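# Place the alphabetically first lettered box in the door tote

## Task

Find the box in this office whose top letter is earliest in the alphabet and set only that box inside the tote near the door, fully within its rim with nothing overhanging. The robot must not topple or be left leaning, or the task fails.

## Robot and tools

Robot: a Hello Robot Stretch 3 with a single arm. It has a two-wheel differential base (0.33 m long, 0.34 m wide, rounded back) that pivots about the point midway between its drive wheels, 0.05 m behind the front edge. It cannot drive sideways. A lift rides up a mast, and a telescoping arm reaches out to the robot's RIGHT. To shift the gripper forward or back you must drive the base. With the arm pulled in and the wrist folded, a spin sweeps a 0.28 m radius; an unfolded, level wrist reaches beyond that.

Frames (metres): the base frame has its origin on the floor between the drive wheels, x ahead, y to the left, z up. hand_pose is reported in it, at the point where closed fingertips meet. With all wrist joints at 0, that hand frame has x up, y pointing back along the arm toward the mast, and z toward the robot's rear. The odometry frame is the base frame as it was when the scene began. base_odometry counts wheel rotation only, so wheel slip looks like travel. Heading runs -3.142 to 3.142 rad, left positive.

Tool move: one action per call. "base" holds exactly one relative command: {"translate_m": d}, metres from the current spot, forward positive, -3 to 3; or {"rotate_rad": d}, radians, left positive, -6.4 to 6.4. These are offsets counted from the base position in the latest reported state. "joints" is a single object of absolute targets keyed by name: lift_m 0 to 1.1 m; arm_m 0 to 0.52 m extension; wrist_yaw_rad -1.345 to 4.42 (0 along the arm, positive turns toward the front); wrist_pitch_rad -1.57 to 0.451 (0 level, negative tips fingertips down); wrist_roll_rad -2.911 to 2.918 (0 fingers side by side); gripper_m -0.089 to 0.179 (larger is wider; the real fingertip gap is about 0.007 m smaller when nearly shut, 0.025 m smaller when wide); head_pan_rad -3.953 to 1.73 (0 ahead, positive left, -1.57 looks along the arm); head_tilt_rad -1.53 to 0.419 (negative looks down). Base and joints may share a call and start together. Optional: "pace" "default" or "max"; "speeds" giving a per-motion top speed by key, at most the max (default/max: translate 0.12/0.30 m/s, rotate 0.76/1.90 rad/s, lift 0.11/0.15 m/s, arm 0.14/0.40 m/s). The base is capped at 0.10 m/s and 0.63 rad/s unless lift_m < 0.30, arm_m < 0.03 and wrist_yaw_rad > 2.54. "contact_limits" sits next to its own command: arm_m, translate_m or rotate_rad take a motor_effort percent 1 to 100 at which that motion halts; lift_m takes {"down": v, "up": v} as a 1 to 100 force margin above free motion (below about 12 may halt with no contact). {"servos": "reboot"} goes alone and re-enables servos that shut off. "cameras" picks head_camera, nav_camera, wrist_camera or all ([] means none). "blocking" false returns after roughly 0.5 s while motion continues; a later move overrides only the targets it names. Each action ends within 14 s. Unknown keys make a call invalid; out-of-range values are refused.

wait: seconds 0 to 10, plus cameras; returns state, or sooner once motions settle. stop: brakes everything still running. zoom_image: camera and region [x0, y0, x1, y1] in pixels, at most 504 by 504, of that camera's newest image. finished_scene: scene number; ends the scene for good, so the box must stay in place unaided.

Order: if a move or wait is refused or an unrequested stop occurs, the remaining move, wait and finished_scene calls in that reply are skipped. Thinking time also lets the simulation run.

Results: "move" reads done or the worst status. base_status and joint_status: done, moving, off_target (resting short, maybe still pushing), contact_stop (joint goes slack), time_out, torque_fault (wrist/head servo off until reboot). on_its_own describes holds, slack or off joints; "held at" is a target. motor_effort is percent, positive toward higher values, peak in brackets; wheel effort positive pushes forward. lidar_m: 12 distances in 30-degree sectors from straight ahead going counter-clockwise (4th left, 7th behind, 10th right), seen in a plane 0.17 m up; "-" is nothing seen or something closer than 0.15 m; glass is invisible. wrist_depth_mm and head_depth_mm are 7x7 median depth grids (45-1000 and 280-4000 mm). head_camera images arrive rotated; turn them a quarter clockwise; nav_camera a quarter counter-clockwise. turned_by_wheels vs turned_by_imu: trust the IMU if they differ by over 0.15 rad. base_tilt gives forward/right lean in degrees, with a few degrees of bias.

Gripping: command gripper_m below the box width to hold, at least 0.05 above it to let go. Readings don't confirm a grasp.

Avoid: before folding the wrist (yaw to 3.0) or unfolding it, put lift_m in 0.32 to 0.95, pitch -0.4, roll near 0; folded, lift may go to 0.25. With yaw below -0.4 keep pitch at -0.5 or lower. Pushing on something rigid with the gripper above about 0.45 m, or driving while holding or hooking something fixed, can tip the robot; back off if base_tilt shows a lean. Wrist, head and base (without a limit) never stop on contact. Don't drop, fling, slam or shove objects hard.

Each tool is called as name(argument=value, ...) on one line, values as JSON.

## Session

move(cameras=["nav_camera", "head_camera"])

Scene clock: 0.00 s.
base_odometry: x=+0.000 y=+0.000 heading=+0.000
turned_by_wheels: +0.000
turned_by_imu: +0.000
base_tilt: forward=+1.0 right=-0.1
lidar_m: 1.39 2.07 1.11 0.87 0.86 0.91 1.35 1.08 1.14 0.89 0.88 0.94
head_depth_mm: 1349 1333 1321 1306 1302 1289 1284 / 1597 1580 1545 1527 1512 1503 1495 / 1884 1910 1859 1871 1853 1810 1816 / 2051 2168 2185 2187 2199 2190 2157 / 2059 2093 2112 2123 2138 2136 2149 / 2014 2011 2032 2025 2050 2049 2044 / 1920 1921 1949 1937 1952 1955 1966
base_status: not commanded
joint_positions: lift_m=+0.410 arm_m=+0.002 wrist_yaw_rad=+2.888 wrist_pitch_rad=-0.323 wrist_roll_rad=+0.000 gripper_m=+0.037 head_pan_rad=+0.000 head_tilt_rad=-0.002
joint_status: not commanded
measured_speeds: all 0
motor_effort: left_wheel=-0.3 right_wheel=+1.9 lift_m=+26.2 arm_m=-8.3 wrist_yaw_rad=+0.7 wrist_pitch_rad=+2.8 wrist_roll_rad=+0.9 gripper_m=-0.2 head_pan_rad=+0.6 head_tilt_rad=+5.1
hand_pose: x=+0.0377 y=+0.0812 z=+0.4448 quat_wxyz=(+0.201, +0.706, +0.025, +0.678) (m; base frame)
wrist_depth_mm: - 704 - - - - - / 133 749 - - - - - / 140 174 - - - - - / 149 167 - - - - - / 160 172 935 932 907 923 935 / 710 183 127 695 718 736 752 / 622 192 611 618 584 627 625
pictures: head_camera (sideways), nav_camera (sideways)
Images, in order (width x height): head_camera 896x504, nav_camera 672x504.

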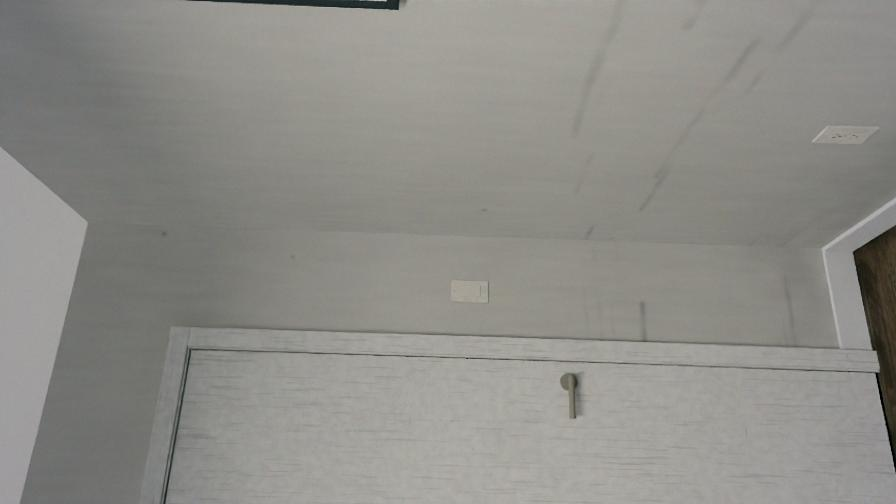

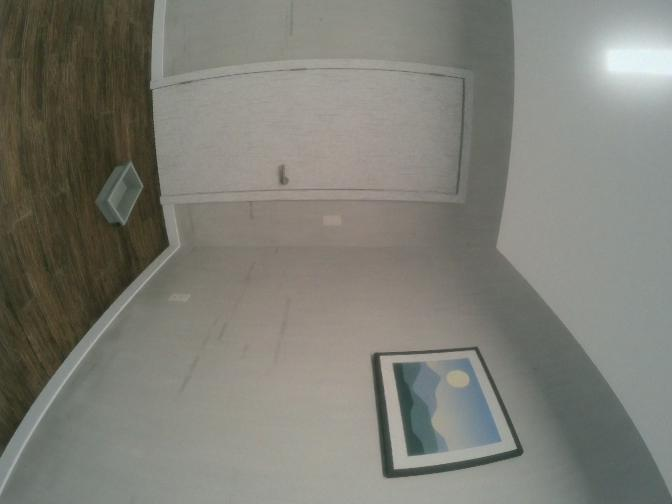

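move(joints={"head_pan_rad": 1.25, "head_tilt_rad": -0.3}, pace="max", cameras=["nav_camera"])

move(joints={"head_pan_rad": -1.25, "head_tilt_rad": -0.3}, pace="max", cameras=["nav_camera"])

move(joints={"head_pan_rad": -2.4, "head_tilt_rad": -0.3}, pace="max", cameras=["nav_camera"])

move(joints={"head_pan_rad": -3.6, "head_tilt_rad": -0.3}, pace="max", cameras=["nav_camera"])

Scene clock: 7.10 s.
move: done
base_odometry: x=+0.000 y=+0.000 heading=+0.000
turned_by_wheels: +0.000
turned_by_imu: +0.001
base_tilt: forward=+1.0 right=-0.2
lidar_m: 1.39 2.07 1.11 0.87 0.86 0.92 1.35 1.08 1.14 0.89 0.88 0.94
head_depth_mm: 1182 2230 2358 2458 2490 2019 1596 / 1082 1155 1236 1334 1435 1576 1571 / 993 1060 1122 1198 1286 1391 1474 / 925 979 1034 1099 1173 1255 1341 / 866 906 959 1016 1078 1145 1231 / 811 851 895 944 992 1050 1122 / 764 799 840 878 926 979 1038
base_status: not commanded
joint_positions: lift_m=+0.410 arm_m=+0.002 wrist_yaw_rad=+2.888 wrist_pitch_rad=-0.323 wrist_roll_rad=+0.000 gripper_m=+0.037 head_pan_rad=+1.278 head_tilt_rad=-0.297
joint_status: all done
measured_speeds: all 0
motor_effort: left_wheel=-0.1(0.5) right_wheel=+2.1(2.4) lift_m=+26.7(27.1) arm_m=-19.0(19.0) wrist_yaw_rad=+0.8(1.4) wrist_pitch_rad=+2.6(3.1) wrist_roll_rad=+0.9(1.0) gripper_m=-0.4(1.2) head_pan_rad=-0.4(5.4) head_tilt_rad=-0.8(2.7)
hand_pose: x=+0.0377 y=+0.0812 z=+0.4448 quat_wxyz=(+0.201, +0.706, +0.025, +0.678)
wrist_depth_mm: - 710 - - - - - / 133 749 - - - - - / 140 174 - - - - - / 149 167 - - - - - / 161 172 939 911 929 926 906 / 715 182 128 682 709 742 756 / 615 193 617 636 588 630 630
pictures: nav_camera (sideways)
Images, in order (width x height): nav_camera 672x504.

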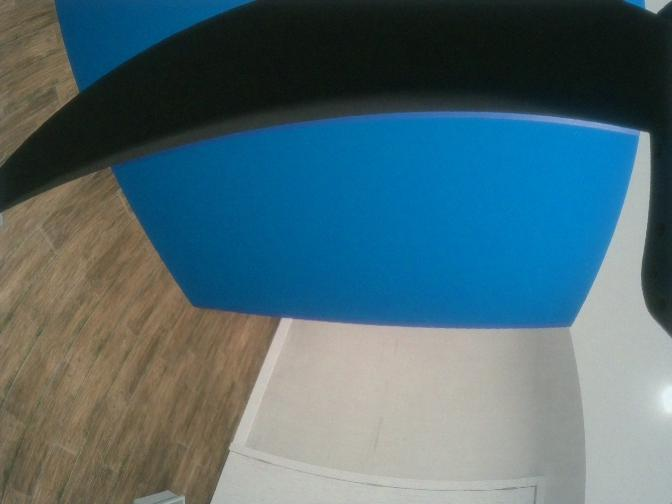

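Scene clock: 8.33 s.
move: done
base_odometry: x=+0.000 y=+0.000 heading=+0.000
turned_by_wheels: +0.000
turned_by_imu: +0.000
base_tilt: forward=+0.9 right=-0.2
lidar_m: 1.38 2.07 1.11 0.87 0.86 0.91 1.36 1.08 1.14 0.89 0.88 0.94
head_depth_mm: 761 798 849 899 958 1027 1107 / 755 794 843 896 953 1014 1094 / 750 788 830 886 943 1008 1080 / 744 784 826 876 929 999 1068 / 737 775 821 867 924 989 1058 / 731 771 812 863 910 973 1042 / 729 767 805 850 910 967 1029
base_status: not commanded
joint_positions: lift_m=+0.410 arm_m=+0.002 wrist_yaw_rad=+2.888 wrist_pitch_rad=-0.323 wrist_roll_rad=+0.000 gripper_m=+0.037 head_pan_rad=-1.293 head_tilt_rad=-0.299
joint_status: all done
measured_speeds: all 0
motor_effort: left_wheel=-0.4(0.5) right_wheel=+1.8(2.5) lift_m=+27.2(27.2) arm_m=-22.4(22.4) wrist_yaw_rad=+0.9(1.2) wrist_pitch_rad=+2.8(3.1) wrist_roll_rad=+0.9(1.0) gripper_m=-0.5(1.3) head_pan_rad=+1.6(5.2) head_tilt_rad=-2.0(5.6)
hand_pose: x=+0.0377 y=+0.0812 z=+0.4448 quat_wxyz=(+0.201, +0.706, +0.025, +0.678)
wrist_depth_mm: - 701 - - - - - / 133 755 - - - - - / 141 174 - - - - - / 149 167 - - - - - / 161 171 969 943 949 941 932 / 721 182 128 688 725 752 751 / 617 192 604 610 585 627 619
pictures: nav_camera (sideways)
Images, in order (width x height): nav_camera 672x504.

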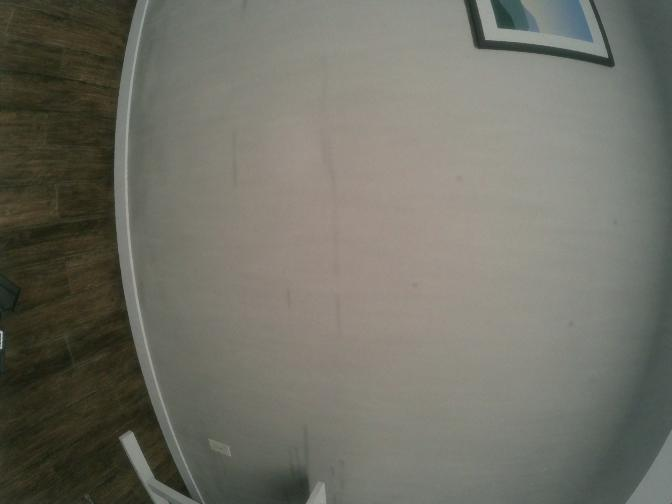

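Scene clock: 9.27 s.
move: done
base_odometry: x=+0.000 y=+0.000 heading=+0.000
turned_by_wheels: +0.000
turned_by_imu: +0.000
base_tilt: forward=+0.9 right=+0.0
lidar_m: 1.39 2.07 1.11 0.87 0.86 0.92 1.35 1.08 1.14 0.89 0.88 0.94
head_depth_mm: 1423 1472 1536 1204 1690 1284 1535 / 1467 1524 1595 1191 1419 1304 1586 / 1487 1569 1647 1185 1838 1858 1515 / 1549 1630 1716 1090 1923 1972 1577 / 1586 1673 1781 1176 1965 1794 1567 / 1532 1577 1652 1258 1818 1825 1565 / 1305 1344 1394 1378 1500 1560 1519
base_status: not commanded
joint_positions: lift_m=+0.410 arm_m=+0.002 wrist_yaw_rad=+2.888 wrist_pitch_rad=-0.323 wrist_roll_rad=+0.000 gripper_m=+0.037 head_pan_rad=-2.446 head_tilt_rad=-0.300
joint_status: all done
measured_speeds: all 0
motor_effort: left_wheel=-0.2(0.5) right_wheel=+2.0(2.5) lift_m=+27.0(27.5) arm_m=-23.3(23.6) wrist_yaw_rad=+0.7(1.3) wrist_pitch_rad=+3.0(3.2) wrist_roll_rad=+0.9(1.0) gripper_m=+0.1(1.6) head_pan_rad=+2.6(5.2) head_tilt_rad=-2.6(4.3)
hand_pose: x=+0.0377 y=+0.0812 z=+0.4448 quat_wxyz=(+0.201, +0.706, +0.025, +0.678)
wrist_depth_mm: - 709 - - - - - / 133 748 - - - - - / 140 174 - - - - - / 149 167 - - - - - / 160 172 950 924 912 928 931 / 716 182 127 678 738 748 742 / 628 193 609 627 592 623 623
pictures: nav_camera (sideways)
Images, in order (width x height): nav_camera 672x504.

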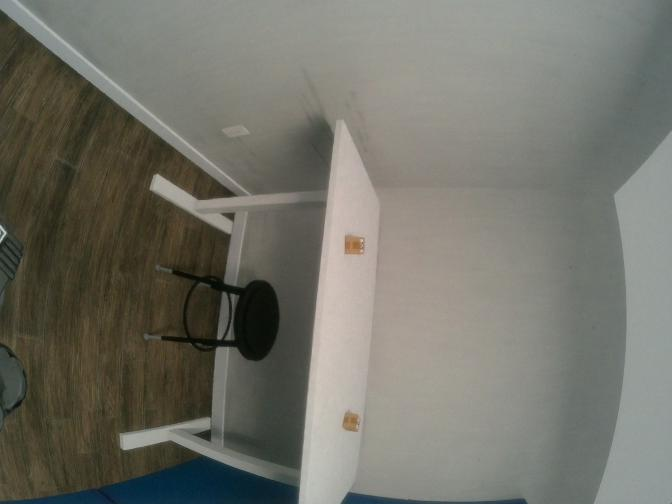

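Scene clock: 10.23 s.
move: done
base_odometry: x=+0.000 y=+0.000 heading=+0.000
turned_by_wheels: +0.000
turned_by_imu: +0.000
base_tilt: forward=+0.9 right=+0.0
lidar_m: 1.39 2.06 1.11 0.87 0.86 0.92 1.35 1.08 1.14 0.89 0.88 0.94
head_depth_mm: 781 811 837 876 913 966 1006 / 827 865 901 949 992 1045 1102 / 888 931 978 1024 1077 1136 1208 / 964 1011 1062 1120 1189 1261 1343 / 1045 1094 1166 1232 1319 1393 1475 / 1133 1204 1286 1342 1475 1567 1558 / 1250 1343 1439 1250 1666 1796 1566
base_status: not commanded
joint_positions: lift_m=+0.410 arm_m=+0.002 wrist_yaw_rad=+2.888 wrist_pitch_rad=-0.323 wrist_roll_rad=+0.000 gripper_m=+0.037 head_pan_rad=-3.648 head_tilt_rad=-0.300
joint_status: all done
measured_speeds: all 0
motor_effort: left_wheel=-0.2(0.4) right_wheel=+1.8(2.6) lift_m=+27.5(27.6) arm_m=-23.1(23.6) wrist_yaw_rad=+0.7(1.1) wrist_pitch_rad=+2.9(3.0) wrist_roll_rad=+0.8(1.1) gripper_m=+0.9(1.0) head_pan_rad=+2.8(5.1) head_tilt_rad=-1.2(4.1)
hand_pose: x=+0.0377 y=+0.0812 z=+0.4448 quat_wxyz=(+0.201, +0.706, +0.025, +0.678)
wrist_depth_mm: - 707 - - - - - / 133 748 - - - - - / 140 174 - - - - - / 150 167 - - - - - / 160 172 955 939 921 917 944 / 710 183 127 700 701 749 738 / 625 192 610 636 589 631 625
pictures: nav_camera (sideways)
Images, in order (width x height): nav_camera 672x504.

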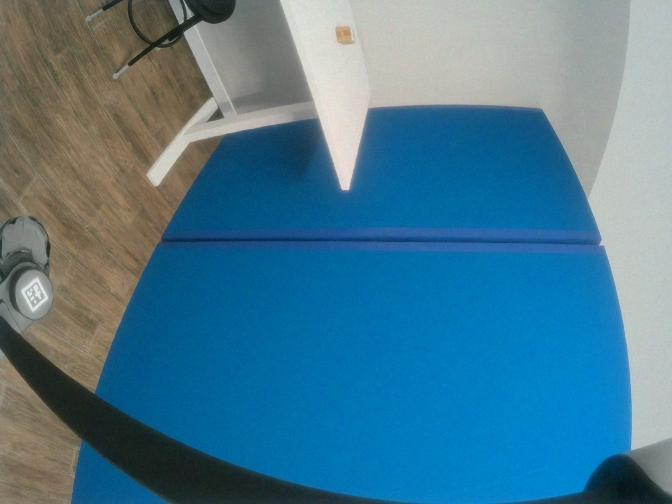

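move(joints={"head_pan_rad": -2.66, "head_tilt_rad": -0.3}, pace="max", cameras=["head_camera"])

Scene clock: 41.20 s.
move: done
base_odometry: x=+0.000 y=+0.000 heading=+0.000
turned_by_wheels: +0.000
turned_by_imu: +0.001
base_tilt: forward=+1.0 right=-0.1
lidar_m: 1.38 2.07 1.11 0.87 0.86 0.91 1.35 1.08 1.14 0.89 0.88 0.94
head_depth_mm: 1418 1490 1555 1209 1764 1835 1595 / 1432 1512 1592 1196 1762 1884 1565 / 1444 1529 1603 1185 1489 1549 1485 / 1482 1547 1637 1180 1476 1585 1533 / 1493 1586 1672 1167 1867 1928 1535 / 1512 1604 1705 1079 1903 1982 1555 / 1541 1612 1693 1150 1496 1726 1538
base_status: not commanded
joint_positions: lift_m=+0.410 arm_m=+0.002 wrist_yaw_rad=+2.888 wrist_pitch_rad=-0.323 wrist_roll_rad=+0.000 gripper_m=+0.037 head_pan_rad=-2.636 head_tilt_rad=-0.300
joint_status: all done
measured_speeds: all 0
motor_effort: left_wheel=-0.4(0.5) right_wheel=+2.2(2.7) lift_m=+28.5(28.6) arm_m=-23.0(23.3) wrist_yaw_rad=+0.3(1.2) wrist_pitch_rad=+2.8(3.1) wrist_roll_rad=+0.8(1.1) gripper_m=+0.8(0.9) head_pan_rad=+0.4(4.5) head_tilt_rad=-0.9(6.0)
hand_pose: x=+0.0377 y=+0.0812 z=+0.4448 quat_wxyz=(+0.201, +0.706, +0.025, +0.678)
wrist_depth_mm: - 711 - - - - - / 133 740 - - - - - / 140 174 - - - - - / 149 168 - - - - - / 160 172 974 937 921 923 920 / 719 183 127 699 736 738 751 / 627 193 603 636 585 622 615
pictures: head_camera (sideways)
Images, in order (width x height): head_camera 896x504.

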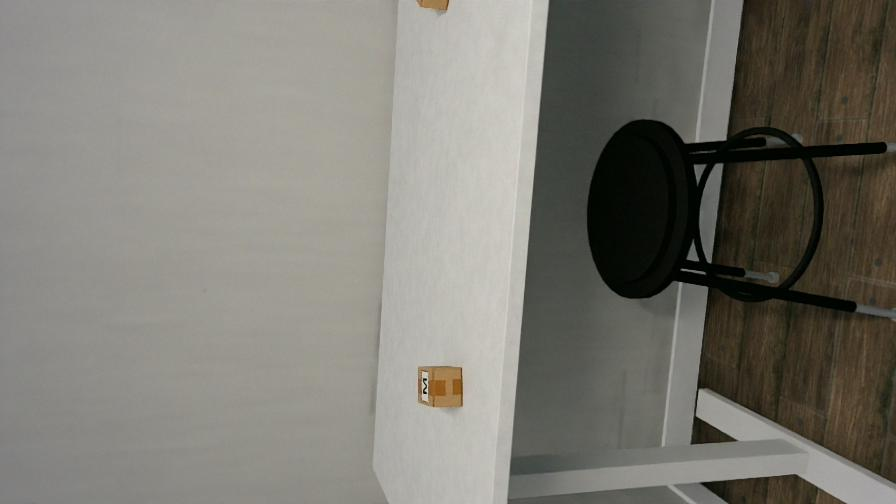

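zoom_image(camera="head_camera", region=[400, 350, 480, 420])

move(joints={"head_pan_rad": -2.9, "head_tilt_rad": -0.3}, pace="max", cameras=["head_camera"])

Scaled by 6.300 (camera's finer frame: 1280x720).

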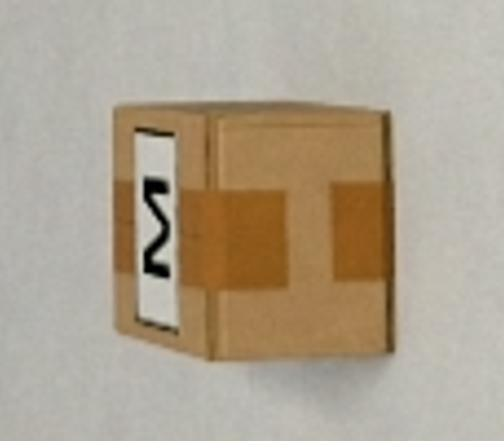

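Scene clock: 44.17 s.
move: done
base_odometry: x=+0.000 y=+0.000 heading=+0.000
turned_by_wheels: +0.000
turned_by_imu: +0.000
base_tilt: forward=+0.9 right=-0.2
lidar_m: 1.38 2.07 1.11 0.86 0.86 0.92 1.35 1.08 1.14 0.89 0.88 0.94
head_depth_mm: 1514 1600 1703 1204 1439 1807 1546 / 1509 1591 1684 1192 1896 1966 1584 / 1490 1567 1646 1189 1876 1961 1571 / 1467 1553 1637 1174 1844 1936 1568 / 1450 1533 1614 1170 1493 1603 1521 / 1428 1507 1588 1156 1469 1777 1561 / 1430 1509 1563 1150 1760 1809 1520
base_status: not commanded
joint_positions: lift_m=+0.410 arm_m=+0.002 wrist_yaw_rad=+2.888 wrist_pitch_rad=-0.323 wrist_roll_rad=+0.000 gripper_m=+0.037 head_pan_rad=-2.904 head_tilt_rad=-0.300
joint_status: all done
measured_speeds: all 0
motor_effort: left_wheel=-0.1(0.4) right_wheel=+2.1(2.4) lift_m=+29.2(29.2) arm_m=-22.8(23.3) wrist_yaw_rad=+0.9(1.2) wrist_pitch_rad=+2.6(3.1) wrist_roll_rad=+0.7(1.1) gripper_m=+0.0(1.0) head_pan_rad=-3.0(3.9) head_tilt_rad=-1.3(3.7)
hand_pose: x=+0.0377 y=+0.0812 z=+0.4448 quat_wxyz=(+0.201, +0.706, +0.025, +0.678)
wrist_depth_mm: - 702 - - - - - / 133 746 - - - - - / 140 174 - - - - - / 149 167 - - - - - / 160 172 968 890 946 924 923 / 707 183 128 704 730 730 753 / 614 192 602 631 594 629 632
pictures: head_camera (sideways)
Images, in order (width x height): head_camera 896x504.

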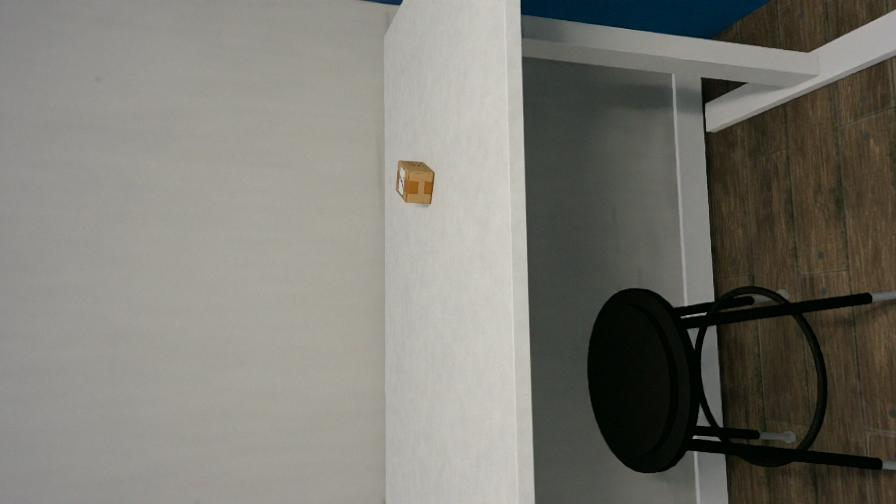

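zoom_image(camera="head_camera", region=[380, 145, 450, 215])

Scaled by 7.200 (camera's finer frame: 1280x720).

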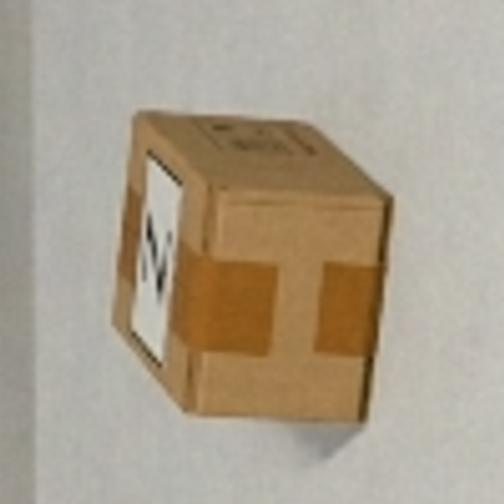

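move(base={"rotate_rad": 0.534}, joints={"lift_m": 0.28, "head_pan_rad": 0.0, "head_tilt_rad": -0.5}, pace="max", cameras=[])

move(base={"translate_m": 1.5}, pace="max", cameras=["nav_camera"])

Scene clock: 69.07 s.
move: done
base_odometry: x=+0.000 y=+0.000 heading=+0.534
turned_by_wheels: +0.534
turned_by_imu: +0.532
base_tilt: forward=+1.0 right=-0.3
lidar_m: 2.07 1.11 0.87 0.85 0.92 1.35 1.08 1.13 0.89 0.88 0.94 1.40
head_depth_mm: 1697 1840 2006 2210 1922 1605 1343 / 1751 1871 2039 2244 1937 1607 1332 / 1773 1906 2097 2316 2009 1583 1331 / 1808 1966 2137 2331 1987 1600 1330 / 1852 2022 2213 2388 1992 1584 1334 / 1880 2036 2228 2411 1998 1587 1332 / 1896 2081 2296 2484 1980 1585 1330
base_status: done
joint_positions: lift_m=+0.280 arm_m=+0.002 wrist_yaw_rad=+2.888 wrist_pitch_rad=-0.324 wrist_roll_rad=+0.000 gripper_m=+0.037 head_pan_rad=+0.016 head_tilt_rad=-0.503
joint_status: all done
measured_speeds: translate_m=+0.000 rotate_rad=+0.000 lift_m=+0.000 arm_m=+0.000 wrist_yaw_rad=+0.000 wrist_pitch_rad=+0.000 wrist_roll_rad=+0.000 head_pan_rad=-0.024 head_tilt_rad=+0.000
motor_effort: left_wheel=-8.6(14.7) right_wheel=+7.9(14.6) lift_m=+22.0(28.1) arm_m=-22.2(23.5) wrist_yaw_rad=+0.8(1.3) wrist_pitch_rad=+2.8(3.4) wrist_roll_rad=+0.8(1.1) gripper_m=-0.3(1.2) head_pan_rad=-2.8(5.6) head_tilt_rad=-0.6(4.8)
hand_pose: x=+0.0376 y=+0.0810 z=+0.3143 quat_wxyz=(+0.202, +0.706, +0.025, +0.678)
wrist_depth_mm: - 139 - 807 - - - / 133 - - 867 - - - / 140 154 - 924 - - - / 150 166 851 927 917 919 939 / 166 172 740 713 718 724 705 / 548 182 127 532 551 569 572 / 480 194 295 475 465 482 480

Scene clock: 75.47 s.
move: done
base_odometry: x=+1.291 y=+0.763 heading=+0.533
turned_by_wheels: +0.000
turned_by_imu: -0.001
base_tilt: forward=+0.9 right=+0.0
lidar_m: 0.59 0.65 0.97 1.01 0.86 1.11 2.56 1.33 1.04 1.03 0.76 0.60
head_depth_mm: 455 491 535 587 650 729 833 / 462 499 545 599 661 747 853 / 469 507 554 608 674 764 874 / 476 517 563 622 691 785 904 / 477 519 567 624 696 788 924 / 487 535 592 664 752 853 991 / 517 563 618 686 767 879 1015
base_status: done
joint_positions: lift_m=+0.280 arm_m=+0.002 wrist_yaw_rad=+2.888 wrist_pitch_rad=-0.324 wrist_roll_rad=+0.000 gripper_m=+0.037 head_pan_rad=+0.000 head_tilt_rad=-0.499
joint_status: not commanded
measured_speeds: all 0
motor_effort: left_wheel=+0.2(14.1) right_wheel=+5.7(14.5) lift_m=+24.1(24.4) arm_m=-18.4(22.4) wrist_yaw_rad=+0.4(1.5) wrist_pitch_rad=+2.7(3.6) wrist_roll_rad=+0.9(1.1) gripper_m=-0.3(1.6) head_pan_rad=-2.7(4.8) head_tilt_rad=+2.2(4.7)
hand_pose: x=+0.0376 y=+0.0810 z=+0.3143 quat_wxyz=(+0.202, +0.706, +0.025, +0.678)
wrist_depth_mm: - - - - - - 540 / 133 - - - - - 556 / 141 174 - - - - 541 / 149 169 921 920 910 867 547 / 167 173 739 705 720 705 - / 553 184 127 537 553 571 553 / 476 193 293 481 473 484 479
pictures: nav_camera (sideways)
Images, in order (width x height): nav_camera 672x504.

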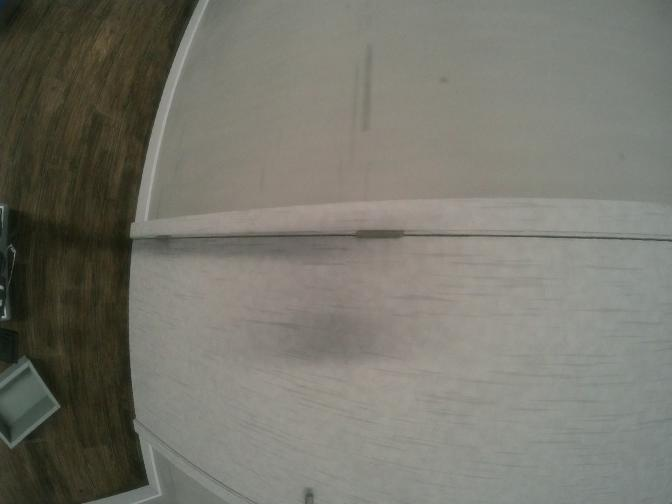

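move(base={"rotate_rad": 1.473}, joints={"head_pan_rad": 0.4, "head_tilt_rad": -0.3}, pace="max", cameras=[])

move(base={"translate_m": 1.6}, pace="max", cameras=["nav_camera", "head_camera"])

Scene clock: 82.37 s.
move: done
base_odometry: x=+1.291 y=+0.763 heading=+2.006
turned_by_wheels: +1.473
turned_by_imu: +1.467
base_tilt: forward=+1.0 right=-0.1
lidar_m: 2.25 0.79 0.98 2.56 1.48 1.07 1.03 0.85 0.62 0.59 0.60 0.86
head_depth_mm: 3204 3418 3450 3609 2767 2022 1584 / 3363 3466 3712 3729 2765 2040 1571 / 839 903 979 1067 1177 1295 1441 / 682 725 772 825 887 960 1037 / 678 712 756 804 852 908 979 / 713 750 797 847 908 974 1045 / 748 792 842 902 967 1040 1129
base_status: done
joint_positions: lift_m=+0.280 arm_m=+0.002 wrist_yaw_rad=+2.888 wrist_pitch_rad=-0.324 wrist_roll_rad=+0.000 gripper_m=+0.037 head_pan_rad=+0.402 head_tilt_rad=-0.299
joint_status: all done
measured_speeds: all 0
motor_effort: left_wheel=-7.3(16.7) right_wheel=+9.2(16.9) lift_m=+26.1(26.3) arm_m=-23.1(23.6) wrist_yaw_rad=+0.9(1.3) wrist_pitch_rad=+3.2(3.4) wrist_roll_rad=+0.8(1.1) gripper_m=+0.4(1.2) head_pan_rad=+1.3(4.6) head_tilt_rad=+3.1(4.6)
hand_pose: x=+0.0376 y=+0.0810 z=+0.3143 quat_wxyz=(+0.202, +0.706, +0.025, +0.678)
wrist_depth_mm: - - - - - - - / 133 - - - - - - / 140 - - - - - 604 / 149 169 909 944 934 868 660 / 167 172 744 692 710 722 683 / 548 183 128 535 558 569 578 / 479 192 295 484 468 479 484

Scene clock: 89.10 s.
move: done
base_odometry: x=+0.617 y=+2.214 heading=+2.006
turned_by_wheels: +0.000
turned_by_imu: -0.001
base_tilt: forward=+1.0 right=-0.3
lidar_m: 1.72 2.21 2.94 2.23 1.27 0.57 2.32 0.84 0.61 0.59 0.61 0.82
head_depth_mm: 1843 1913 2006 2076 2224 2027 1587 / 1901 1993 2058 1742 2266 1920 1580 / 1984 2069 2162 2280 2424 2009 1578 / 2062 2207 2233 2429 2537 1985 1567 / 2190 2260 2304 2572 2624 1998 1572 / 2278 2403 2423 2733 2688 1982 1561 / 2387 2549 2619 2817 2444 1963 1569
base_status: done
joint_positions: lift_m=+0.280 arm_m=+0.002 wrist_yaw_rad=+2.888 wrist_pitch_rad=-0.324 wrist_roll_rad=+0.000 gripper_m=+0.037 head_pan_rad=+0.401 head_tilt_rad=-0.299
joint_status: not commanded
measured_speeds: all 0
motor_effort: left_wheel=+0.7(12.6) right_wheel=+8.1(19.0) lift_m=+28.6(28.7) arm_m=-17.9(23.3) wrist_yaw_rad=+0.7(1.3) wrist_pitch_rad=+3.0(3.5) wrist_roll_rad=+1.1(1.1) gripper_m=+0.4(1.3) head_pan_rad=-3.2(3.9) head_tilt_rad=+0.8(3.8)
hand_pose: x=+0.0376 y=+0.0810 z=+0.3143 quat_wxyz=(+0.202, +0.706, +0.025, +0.678)
wrist_depth_mm: - - - - - - - / 133 - - - - - - / 140 - - - - - - / 149 169 918 924 942 943 914 / 165 171 730 702 711 694 698 / 550 183 128 530 556 568 574 / 485 194 293 483 472 483 476
pictures: head_camera (sideways), nav_camera (sideways)
Images, in order (width x height): head_camera 896x504, nav_camera 672x504.

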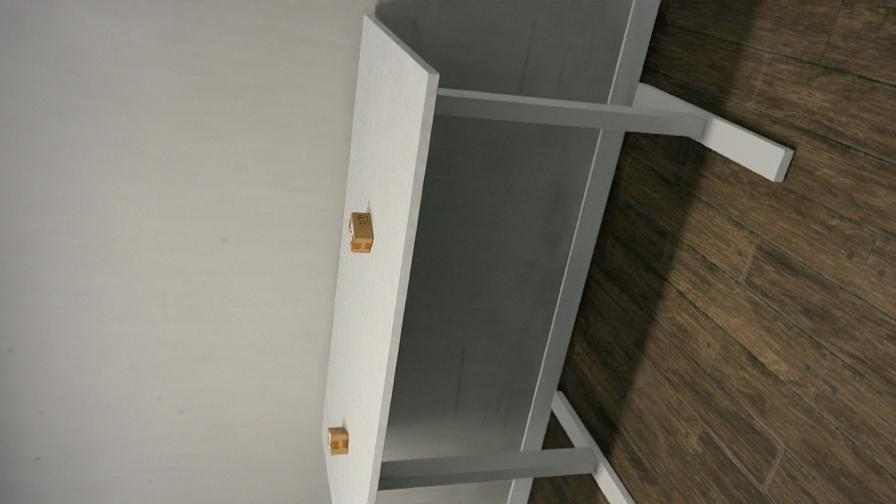

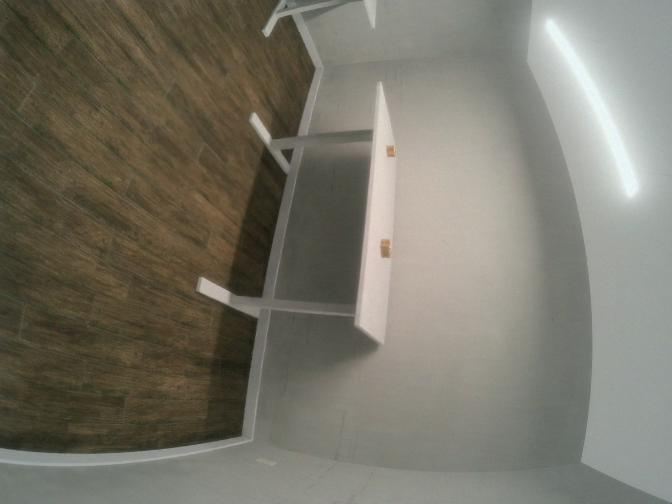

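zoom_image(camera="head_camera", region=[335, 200, 395, 260])

zoom_image(camera="head_camera", region=[310, 410, 370, 470])

Scaled by 8.400 (camera's finer frame: 1280x720).

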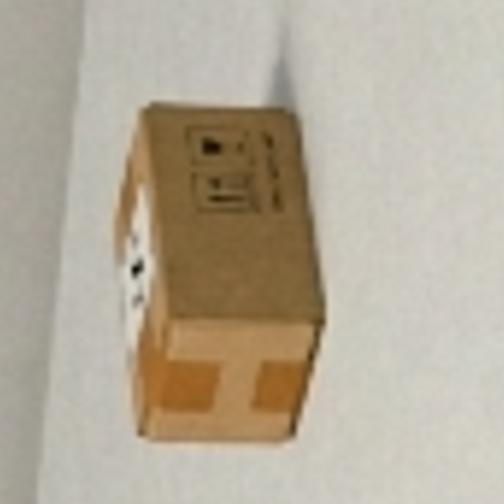

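Scaled by 8.400 (camera's finer frame: 1280x720).

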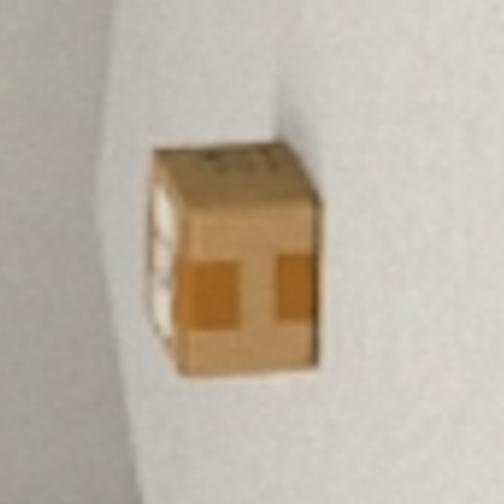

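move(base={"rotate_rad": 0.93}, joints={"head_pan_rad": 0.84, "head_tilt_rad": -0.3}, pace="max", cameras=[])

move(base={"translate_m": 1.18}, pace="max", cameras=["head_camera", "nav_camera"])

move(joints={"head_pan_rad": -0.6, "head_tilt_rad": -0.4}, pace="max", cameras=["head_camera"])

move(joints={"head_pan_rad": -1.32, "head_tilt_rad": -0.4}, pace="max", cameras=["head_camera"])

Scene clock: 107.10 s.
move: done
base_odometry: x=+0.617 y=+2.214 heading=+2.935
turned_by_wheels: +0.930
turned_by_imu: +0.926
base_tilt: forward=+0.9 right=-0.1
lidar_m: 2.33 2.69 1.32 0.57 0.95 0.99 0.64 0.59 0.59 0.74 1.51 1.73
head_depth_mm: 2649 2817 2928 3102 2779 2010 1584 / 2772 2908 2952 3201 2742 2021 1590 / 2781 2918 3074 3294 2683 1996 1585 / 1959 2088 2177 2263 2421 1991 1570 / 1167 1219 1304 1364 1436 1560 1536 / 1149 1210 1279 1223 1449 1264 1472 / 1157 1239 1321 1023 1456 1175 985
base_status: done
joint_positions: lift_m=+0.280 arm_m=+0.002 wrist_yaw_rad=+2.888 wrist_pitch_rad=-0.324 wrist_roll_rad=+0.000 gripper_m=+0.037 head_pan_rad=+0.843 head_tilt_rad=-0.299
joint_status: all done
measured_speeds: all 0
motor_effort: left_wheel=-8.3(16.0) right_wheel=+7.8(16.8) lift_m=+30.1(30.3) arm_m=-20.4(20.4) wrist_yaw_rad=+1.0(1.2) wrist_pitch_rad=+3.0(3.5) wrist_roll_rad=+0.8(1.1) gripper_m=-0.6(1.2) head_pan_rad=+2.4(5.5) head_tilt_rad=-0.5(2.1)
hand_pose: x=+0.0376 y=+0.0810 z=+0.3143 quat_wxyz=(+0.202, +0.706, +0.025, +0.678)
wrist_depth_mm: - 139 552 - - - - / 133 - - - - - - / 140 155 - - - - - / 150 166 - 864 922 946 926 / 167 171 706 718 710 705 710 / 547 183 127 535 553 576 581 / 479 193 293 484 469 483 478

Scene clock: 112.40 s.
move: done
base_odometry: x=-0.538 y=+2.455 heading=+2.935
turned_by_wheels: +0.000
turned_by_imu: +0.000
base_tilt: forward=+1.0 right=-0.2
lidar_m: 1.77 1.84 1.96 1.71 1.61 1.27 1.65 1.51 1.52 1.09 1.42 1.19
head_depth_mm: 1893 1966 2087 1788 2310 1989 1574 / 1946 2037 2107 2249 2373 1988 1587 / 1984 2086 2173 2293 2455 1994 1575 / 2035 2117 2220 2366 2504 1983 1576 / 2061 2167 2260 2438 2532 1966 1564 / 2116 2255 2336 1999 2420 1960 1569 / 2131 2208 2323 2478 2517 1982 1572
base_status: done
joint_positions: lift_m=+0.280 arm_m=+0.002 wrist_yaw_rad=+2.888 wrist_pitch_rad=-0.324 wrist_roll_rad=+0.000 gripper_m=+0.037 head_pan_rad=+0.841 head_tilt_rad=-0.300
joint_status: not commanded
measured_speeds: all 0
motor_effort: left_wheel=+0.6(13.1) right_wheel=+8.1(14.5) lift_m=+23.9(30.1) arm_m=-22.4(23.6) wrist_yaw_rad=+0.9(1.2) wrist_pitch_rad=+2.7(3.4) wrist_roll_rad=+0.7(1.2) gripper_m=+0.2(1.2) head_pan_rad=-2.5(3.9) head_tilt_rad=-0.8(2.6)
hand_pose: x=+0.0376 y=+0.0810 z=+0.3143 quat_wxyz=(+0.202, +0.706, +0.025, +0.678)
wrist_depth_mm: - - - - - - - / 133 - - - - - - / 140 - - - - - - / 149 169 921 919 931 932 924 / 166 172 736 708 704 710 722 / 544 182 128 537 548 582 568 / 476 193 295 475 468 486 484
pictures: head_camera (sideways), nav_camera (sideways)
Images, in order (width x height): head_camera 896x504, nav_camera 672x504.

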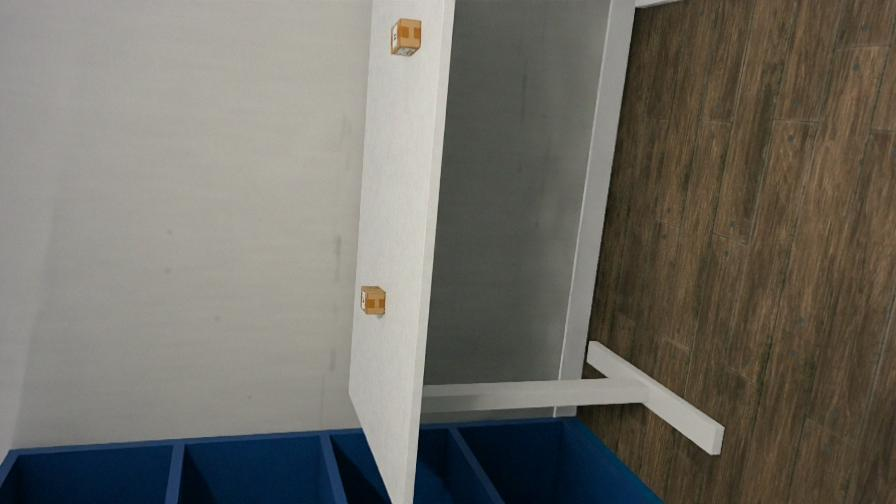

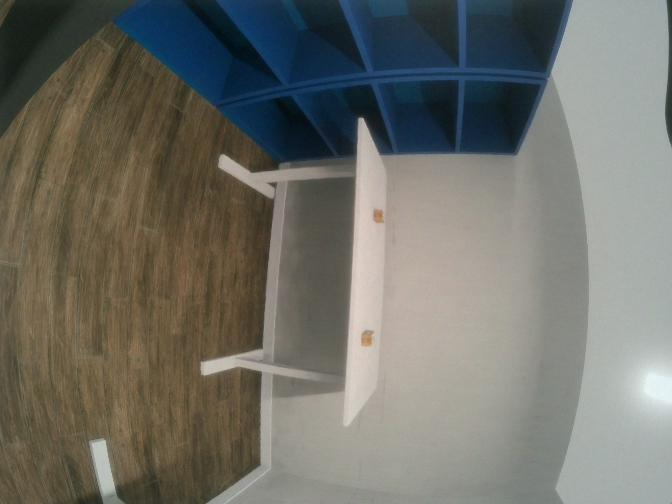

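Scene clock: 113.43 s.
move: done
base_odometry: x=-0.538 y=+2.455 heading=+2.935
turned_by_wheels: +0.000
turned_by_imu: +0.000
base_tilt: forward=+1.0 right=-0.2
lidar_m: 1.77 1.84 1.96 1.71 1.60 1.26 1.65 1.51 1.52 1.09 1.42 1.19
head_depth_mm: 1162 1238 1299 895 716 1613 1446 / 1195 1273 1331 887 719 1662 1447 / 1239 1328 1384 885 1641 1720 1431 / 1272 1361 1410 880 1703 1761 1430 / 1317 1416 1454 876 1796 1761 1447 / 1350 1453 1501 875 1806 1610 1442 / 1402 1529 1585 920 1952 1705 1387
base_status: not commanded
joint_positions: lift_m=+0.280 arm_m=+0.002 wrist_yaw_rad=+2.888 wrist_pitch_rad=-0.324 wrist_roll_rad=+0.000 gripper_m=+0.037 head_pan_rad=-0.635 head_tilt_rad=-0.401
joint_status: all done
measured_speeds: all 0
motor_effort: left_wheel=+0.6(0.9) right_wheel=+7.7(8.5) lift_m=+22.7(24.0) arm_m=-22.1(22.6) wrist_yaw_rad=+0.6(1.1) wrist_pitch_rad=+2.6(3.5) wrist_roll_rad=+0.8(1.1) gripper_m=-0.1(1.0) head_pan_rad=+0.4(5.1) head_tilt_rad=-2.0(3.7)
hand_pose: x=+0.0376 y=+0.0810 z=+0.3143 quat_wxyz=(+0.202, +0.706, +0.025, +0.678)
wrist_depth_mm: - - - - - - - / 133 - - - - - - / 140 - - - - - - / 150 168 897 936 925 948 950 / 167 172 741 706 699 703 702 / 549 182 128 533 543 571 574 / 474 193 294 486 470 483 485
pictures: head_camera (sideways)
Images, in order (width x height): head_camera 896x504.

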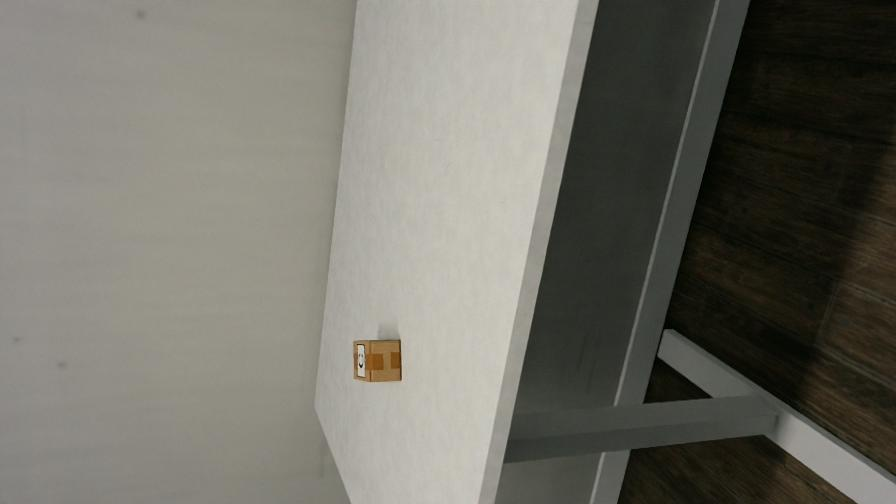

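Scene clock: 114.27 s.
move: done
base_odometry: x=-0.538 y=+2.455 heading=+2.935
turned_by_wheels: +0.000
turned_by_imu: +0.000
base_tilt: forward=+1.2 right=-0.1
lidar_m: 1.77 1.84 1.96 1.71 1.61 1.26 1.65 1.51 1.52 1.09 1.41 1.19
head_depth_mm: 1466 1581 1701 954 2064 1758 1439 / 1409 1530 1628 890 1973 1766 1438 / 1350 1449 1512 883 1284 1611 1418 / 1311 1391 1446 882 1778 1702 1434 / 1252 1335 1383 878 1694 1751 1431 / 1208 1295 1348 872 1595 1678 1427 / 1170 1247 1301 870 705 1643 1421
base_status: not commanded
joint_positions: lift_m=+0.280 arm_m=+0.002 wrist_yaw_rad=+2.888 wrist_pitch_rad=-0.324 wrist_roll_rad=+0.000 gripper_m=+0.037 head_pan_rad=-1.354 head_tilt_rad=-0.401
joint_status: all done
measured_speeds: all 0
motor_effort: left_wheel=+0.6(0.8) right_wheel=+8.4(8.4) lift_m=+22.2(22.9) arm_m=-21.5(22.3) wrist_yaw_rad=+0.8(1.2) wrist_pitch_rad=+3.3(3.3) wrist_roll_rad=+0.8(1.2) gripper_m=-0.2(0.7) head_pan_rad=+1.6(4.4) head_tilt_rad=-1.8(4.6)
hand_pose: x=+0.0376 y=+0.0810 z=+0.3143 quat_wxyz=(+0.202, +0.706, +0.025, +0.678)
wrist_depth_mm: - - - - - - - / 133 - - - - - - / 140 - - - - - - / 150 169 890 909 922 922 945 / 166 171 757 720 711 703 705 / 549 183 128 540 548 572 575 / 476 193 293 478 474 485 483
pictures: head_camera (sideways)
Images, in order (width x height): head_camera 896x504.

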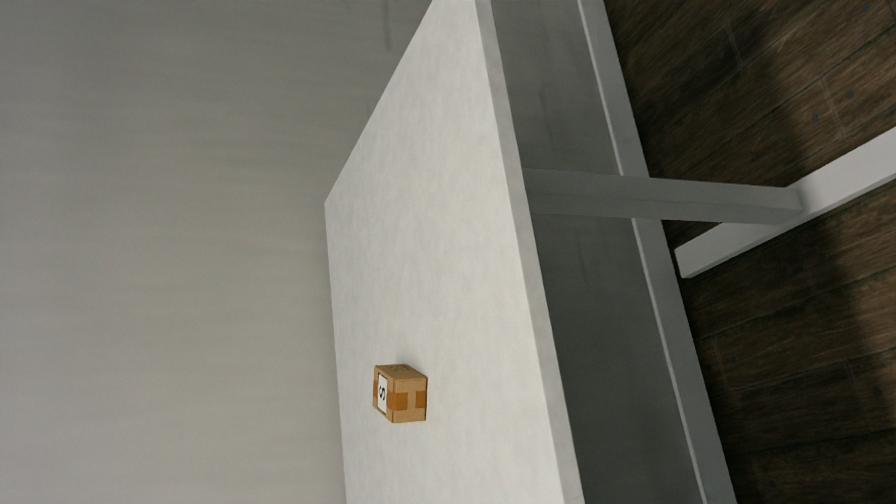

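zoom_image(camera="head_camera", region=[360, 355, 440, 430])

move(joints={"head_pan_rad": -0.6, "head_tilt_rad": -0.4}, pace="max", cameras=["head_camera"])

zoom_image(camera="head_camera", region=[340, 325, 410, 395])

move(joints={"head_pan_rad": 1.05, "head_tilt_rad": -0.3}, pace="max", cameras=["head_camera"])

Scaled by 6.300 (camera's finer frame: 1280x720).

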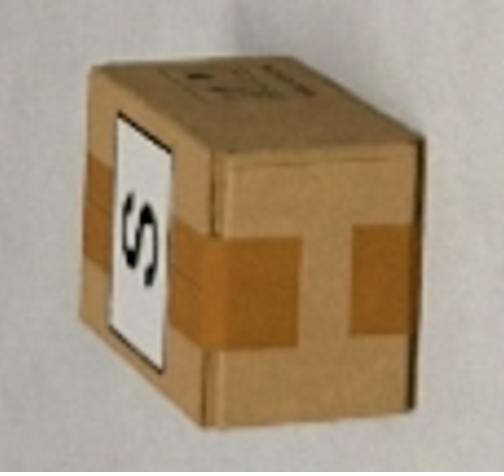

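Scene clock: 119.17 s.
move: done
base_odometry: x=-0.538 y=+2.455 heading=+2.935
turned_by_wheels: +0.000
turned_by_imu: +0.001
base_tilt: forward=+0.9 right=+0.0
lidar_m: 1.78 1.83 1.96 1.71 1.60 1.26 1.65 1.51 1.52 1.09 1.42 1.19
head_depth_mm: 1171 1241 1296 892 714 1614 1442 / 1205 1286 1355 889 1569 1672 1440 / 1260 1334 1395 887 1668 1729 1444 / 1303 1383 1440 882 1755 1759 1440 / 1348 1450 1501 878 1849 1736 1428 / 1405 1506 1537 872 1376 1554 1435 / 1468 1573 1651 930 2010 1735 1438
base_status: not commanded
joint_positions: lift_m=+0.280 arm_m=+0.002 wrist_yaw_rad=+2.888 wrist_pitch_rad=-0.324 wrist_roll_rad=+0.000 gripper_m=+0.037 head_pan_rad=-0.582 head_tilt_rad=-0.401
joint_status: all done
measured_speeds: all 0
motor_effort: left_wheel=+0.5(0.8) right_wheel=+7.8(8.6) lift_m=+20.4(20.9) arm_m=-20.9(21.6) wrist_yaw_rad=+1.0(1.3) wrist_pitch_rad=+2.9(3.4) wrist_roll_rad=+0.8(1.0) gripper_m=+0.1(1.6) head_pan_rad=+1.3(5.4) head_tilt_rad=+1.0(2.8)
hand_pose: x=+0.0376 y=+0.0810 z=+0.3143 quat_wxyz=(+0.202, +0.706, +0.025, +0.678)
wrist_depth_mm: - - - - - - - / 133 - - - - - - / 140 - - - - - - / 149 168 907 924 941 959 935 / 166 172 726 713 707 711 710 / 542 182 128 529 556 578 579 / 482 193 295 483 463 474 481
pictures: head_camera (sideways)
Images, in order (width x height): head_camera 896x504.

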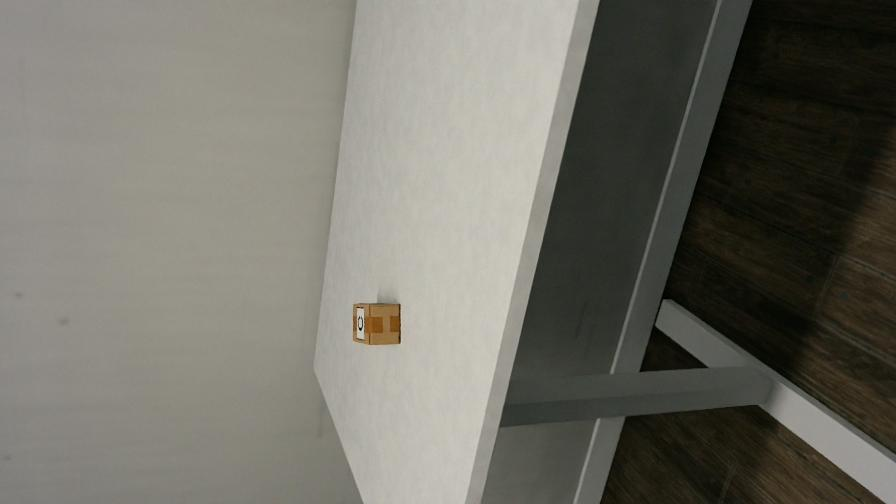

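Scaled by 7.200 (camera's finer frame: 1280x720).

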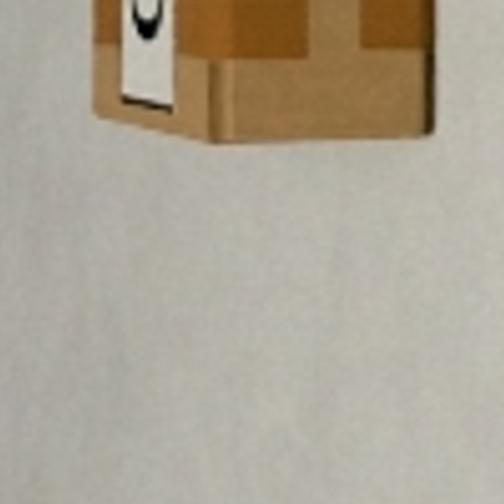

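Scene clock: 120.23 s.
move: done
base_odometry: x=-0.538 y=+2.455 heading=+2.935
turned_by_wheels: +0.000
turned_by_imu: +0.000
base_tilt: forward=+0.9 right=-0.2
lidar_m: 1.77 1.84 1.96 1.71 1.61 1.27 1.65 1.51 1.52 1.09 1.42 1.19
head_depth_mm: 1951 2014 2088 1785 2347 2013 1590 / 2039 2132 2203 2314 2457 1972 1570 / 2120 2258 2329 2431 2562 1976 1577 / 2206 2307 2378 2091 2457 1966 1561 / 2289 2409 2536 2552 2525 1991 1572 / 2191 2284 2303 2121 2190 1908 1564 / 1471 1538 1633 1760 1846 1854 1551
base_status: not commanded
joint_positions: lift_m=+0.280 arm_m=+0.002 wrist_yaw_rad=+2.888 wrist_pitch_rad=-0.324 wrist_roll_rad=+0.000 gripper_m=+0.037 head_pan_rad=+1.096 head_tilt_rad=-0.302
joint_status: all done
measured_speeds: all 0
motor_effort: left_wheel=+0.6(0.8) right_wheel=+8.1(8.5) lift_m=+20.6(21.1) arm_m=-21.0(21.3) wrist_yaw_rad=+0.9(1.2) wrist_pitch_rad=+3.2(3.3) wrist_roll_rad=+0.8(1.0) gripper_m=-0.3(1.0) head_pan_rad=-2.7(6.2) head_tilt_rad=+3.9(6.8)
hand_pose: x=+0.0376 y=+0.0810 z=+0.3143 quat_wxyz=(+0.202, +0.706, +0.025, +0.678)
wrist_depth_mm: - - - - - - - / 133 - - - - - - / 140 - - - - - - / 149 169 933 955 954 920 946 / 167 172 743 709 709 699 715 / 552 183 127 532 550 568 572 / 477 193 294 480 470 479 482
pictures: head_camera (sideways)
Images, in order (width x height): head_camera 896x504.

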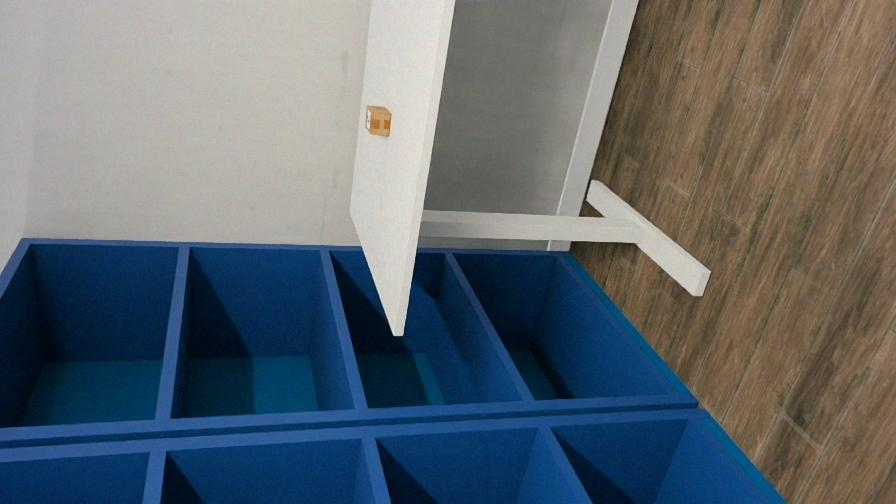

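move(joints={"head_pan_rad": -0.6, "head_tilt_rad": -0.4}, pace="max", cameras=["head_camera"])

zoom_image(camera="head_camera", region=[340, 290, 420, 390])

Scene clock: 124.20 s.
move: done
base_odometry: x=-0.538 y=+2.455 heading=+2.935
turned_by_wheels: +0.000
turned_by_imu: +0.001
base_tilt: forward=+1.0 right=-0.1
lidar_m: 1.77 1.84 1.96 1.72 1.61 1.26 1.65 1.51 1.52 1.09 1.42 1.19
head_depth_mm: 1162 1233 1306 907 694 1619 1459 / 1207 1275 1327 907 724 1657 1448 / 1232 1308 1383 895 1629 1700 1444 / 1267 1356 1410 892 1686 1755 1438 / 1320 1405 1469 892 1784 1756 1448 / 1358 1449 1522 887 1803 1610 1446 / 1413 1521 1588 883 1916 1700 1389
base_status: not commanded
joint_positions: lift_m=+0.280 arm_m=+0.002 wrist_yaw_rad=+2.888 wrist_pitch_rad=-0.324 wrist_roll_rad=+0.000 gripper_m=+0.037 head_pan_rad=-0.639 head_tilt_rad=-0.396
joint_status: all done
measured_speeds: all 0
motor_effort: left_wheel=+0.5(0.8) right_wheel=+8.1(8.6) lift_m=+21.0(21.0) arm_m=-19.6(20.3) wrist_yaw_rad=+0.4(1.2) wrist_pitch_rad=+2.9(3.3) wrist_roll_rad=+0.8(1.0) gripper_m=-0.2(0.9) head_pan_rad=+0.6(6.2) head_tilt_rad=-2.3(5.6)
hand_pose: x=+0.0376 y=+0.0810 z=+0.3143 quat_wxyz=(+0.202, +0.706, +0.025, +0.678)
wrist_depth_mm: - - - - - - - / 133 - - - - - - / 141 - - - - - - / 150 169 909 916 931 915 923 / 167 172 728 712 702 717 715 / 555 183 128 537 554 575 576 / 479 193 293 483 464 481 478
pictures: head_camera (sideways)
Images, in order (width x height): head_camera 896x504.

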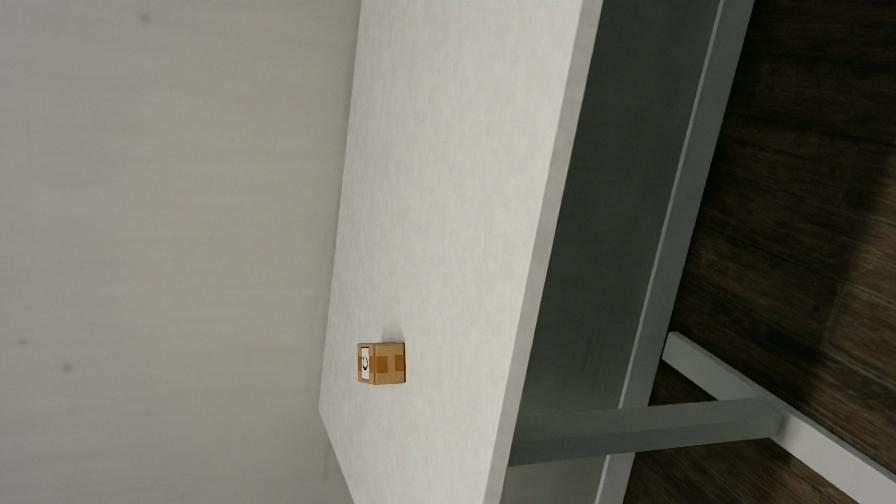

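Scaled by 5.040 (camera's finer frame: 1280x720).

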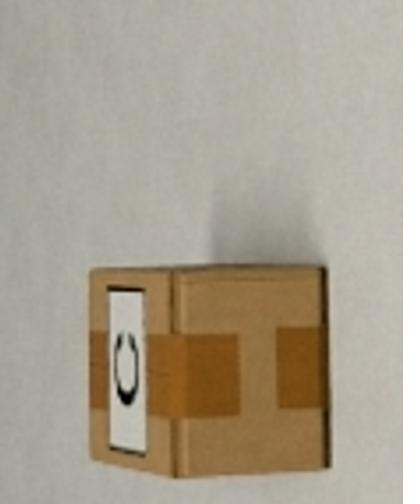

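zoom_image(camera="head_camera", region=[352, 340, 382, 386])

Scaled by 10.957 (camera's finer frame: 1280x720).

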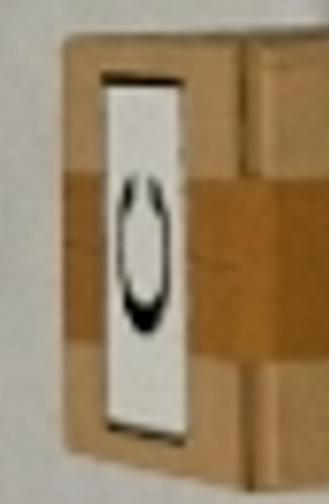

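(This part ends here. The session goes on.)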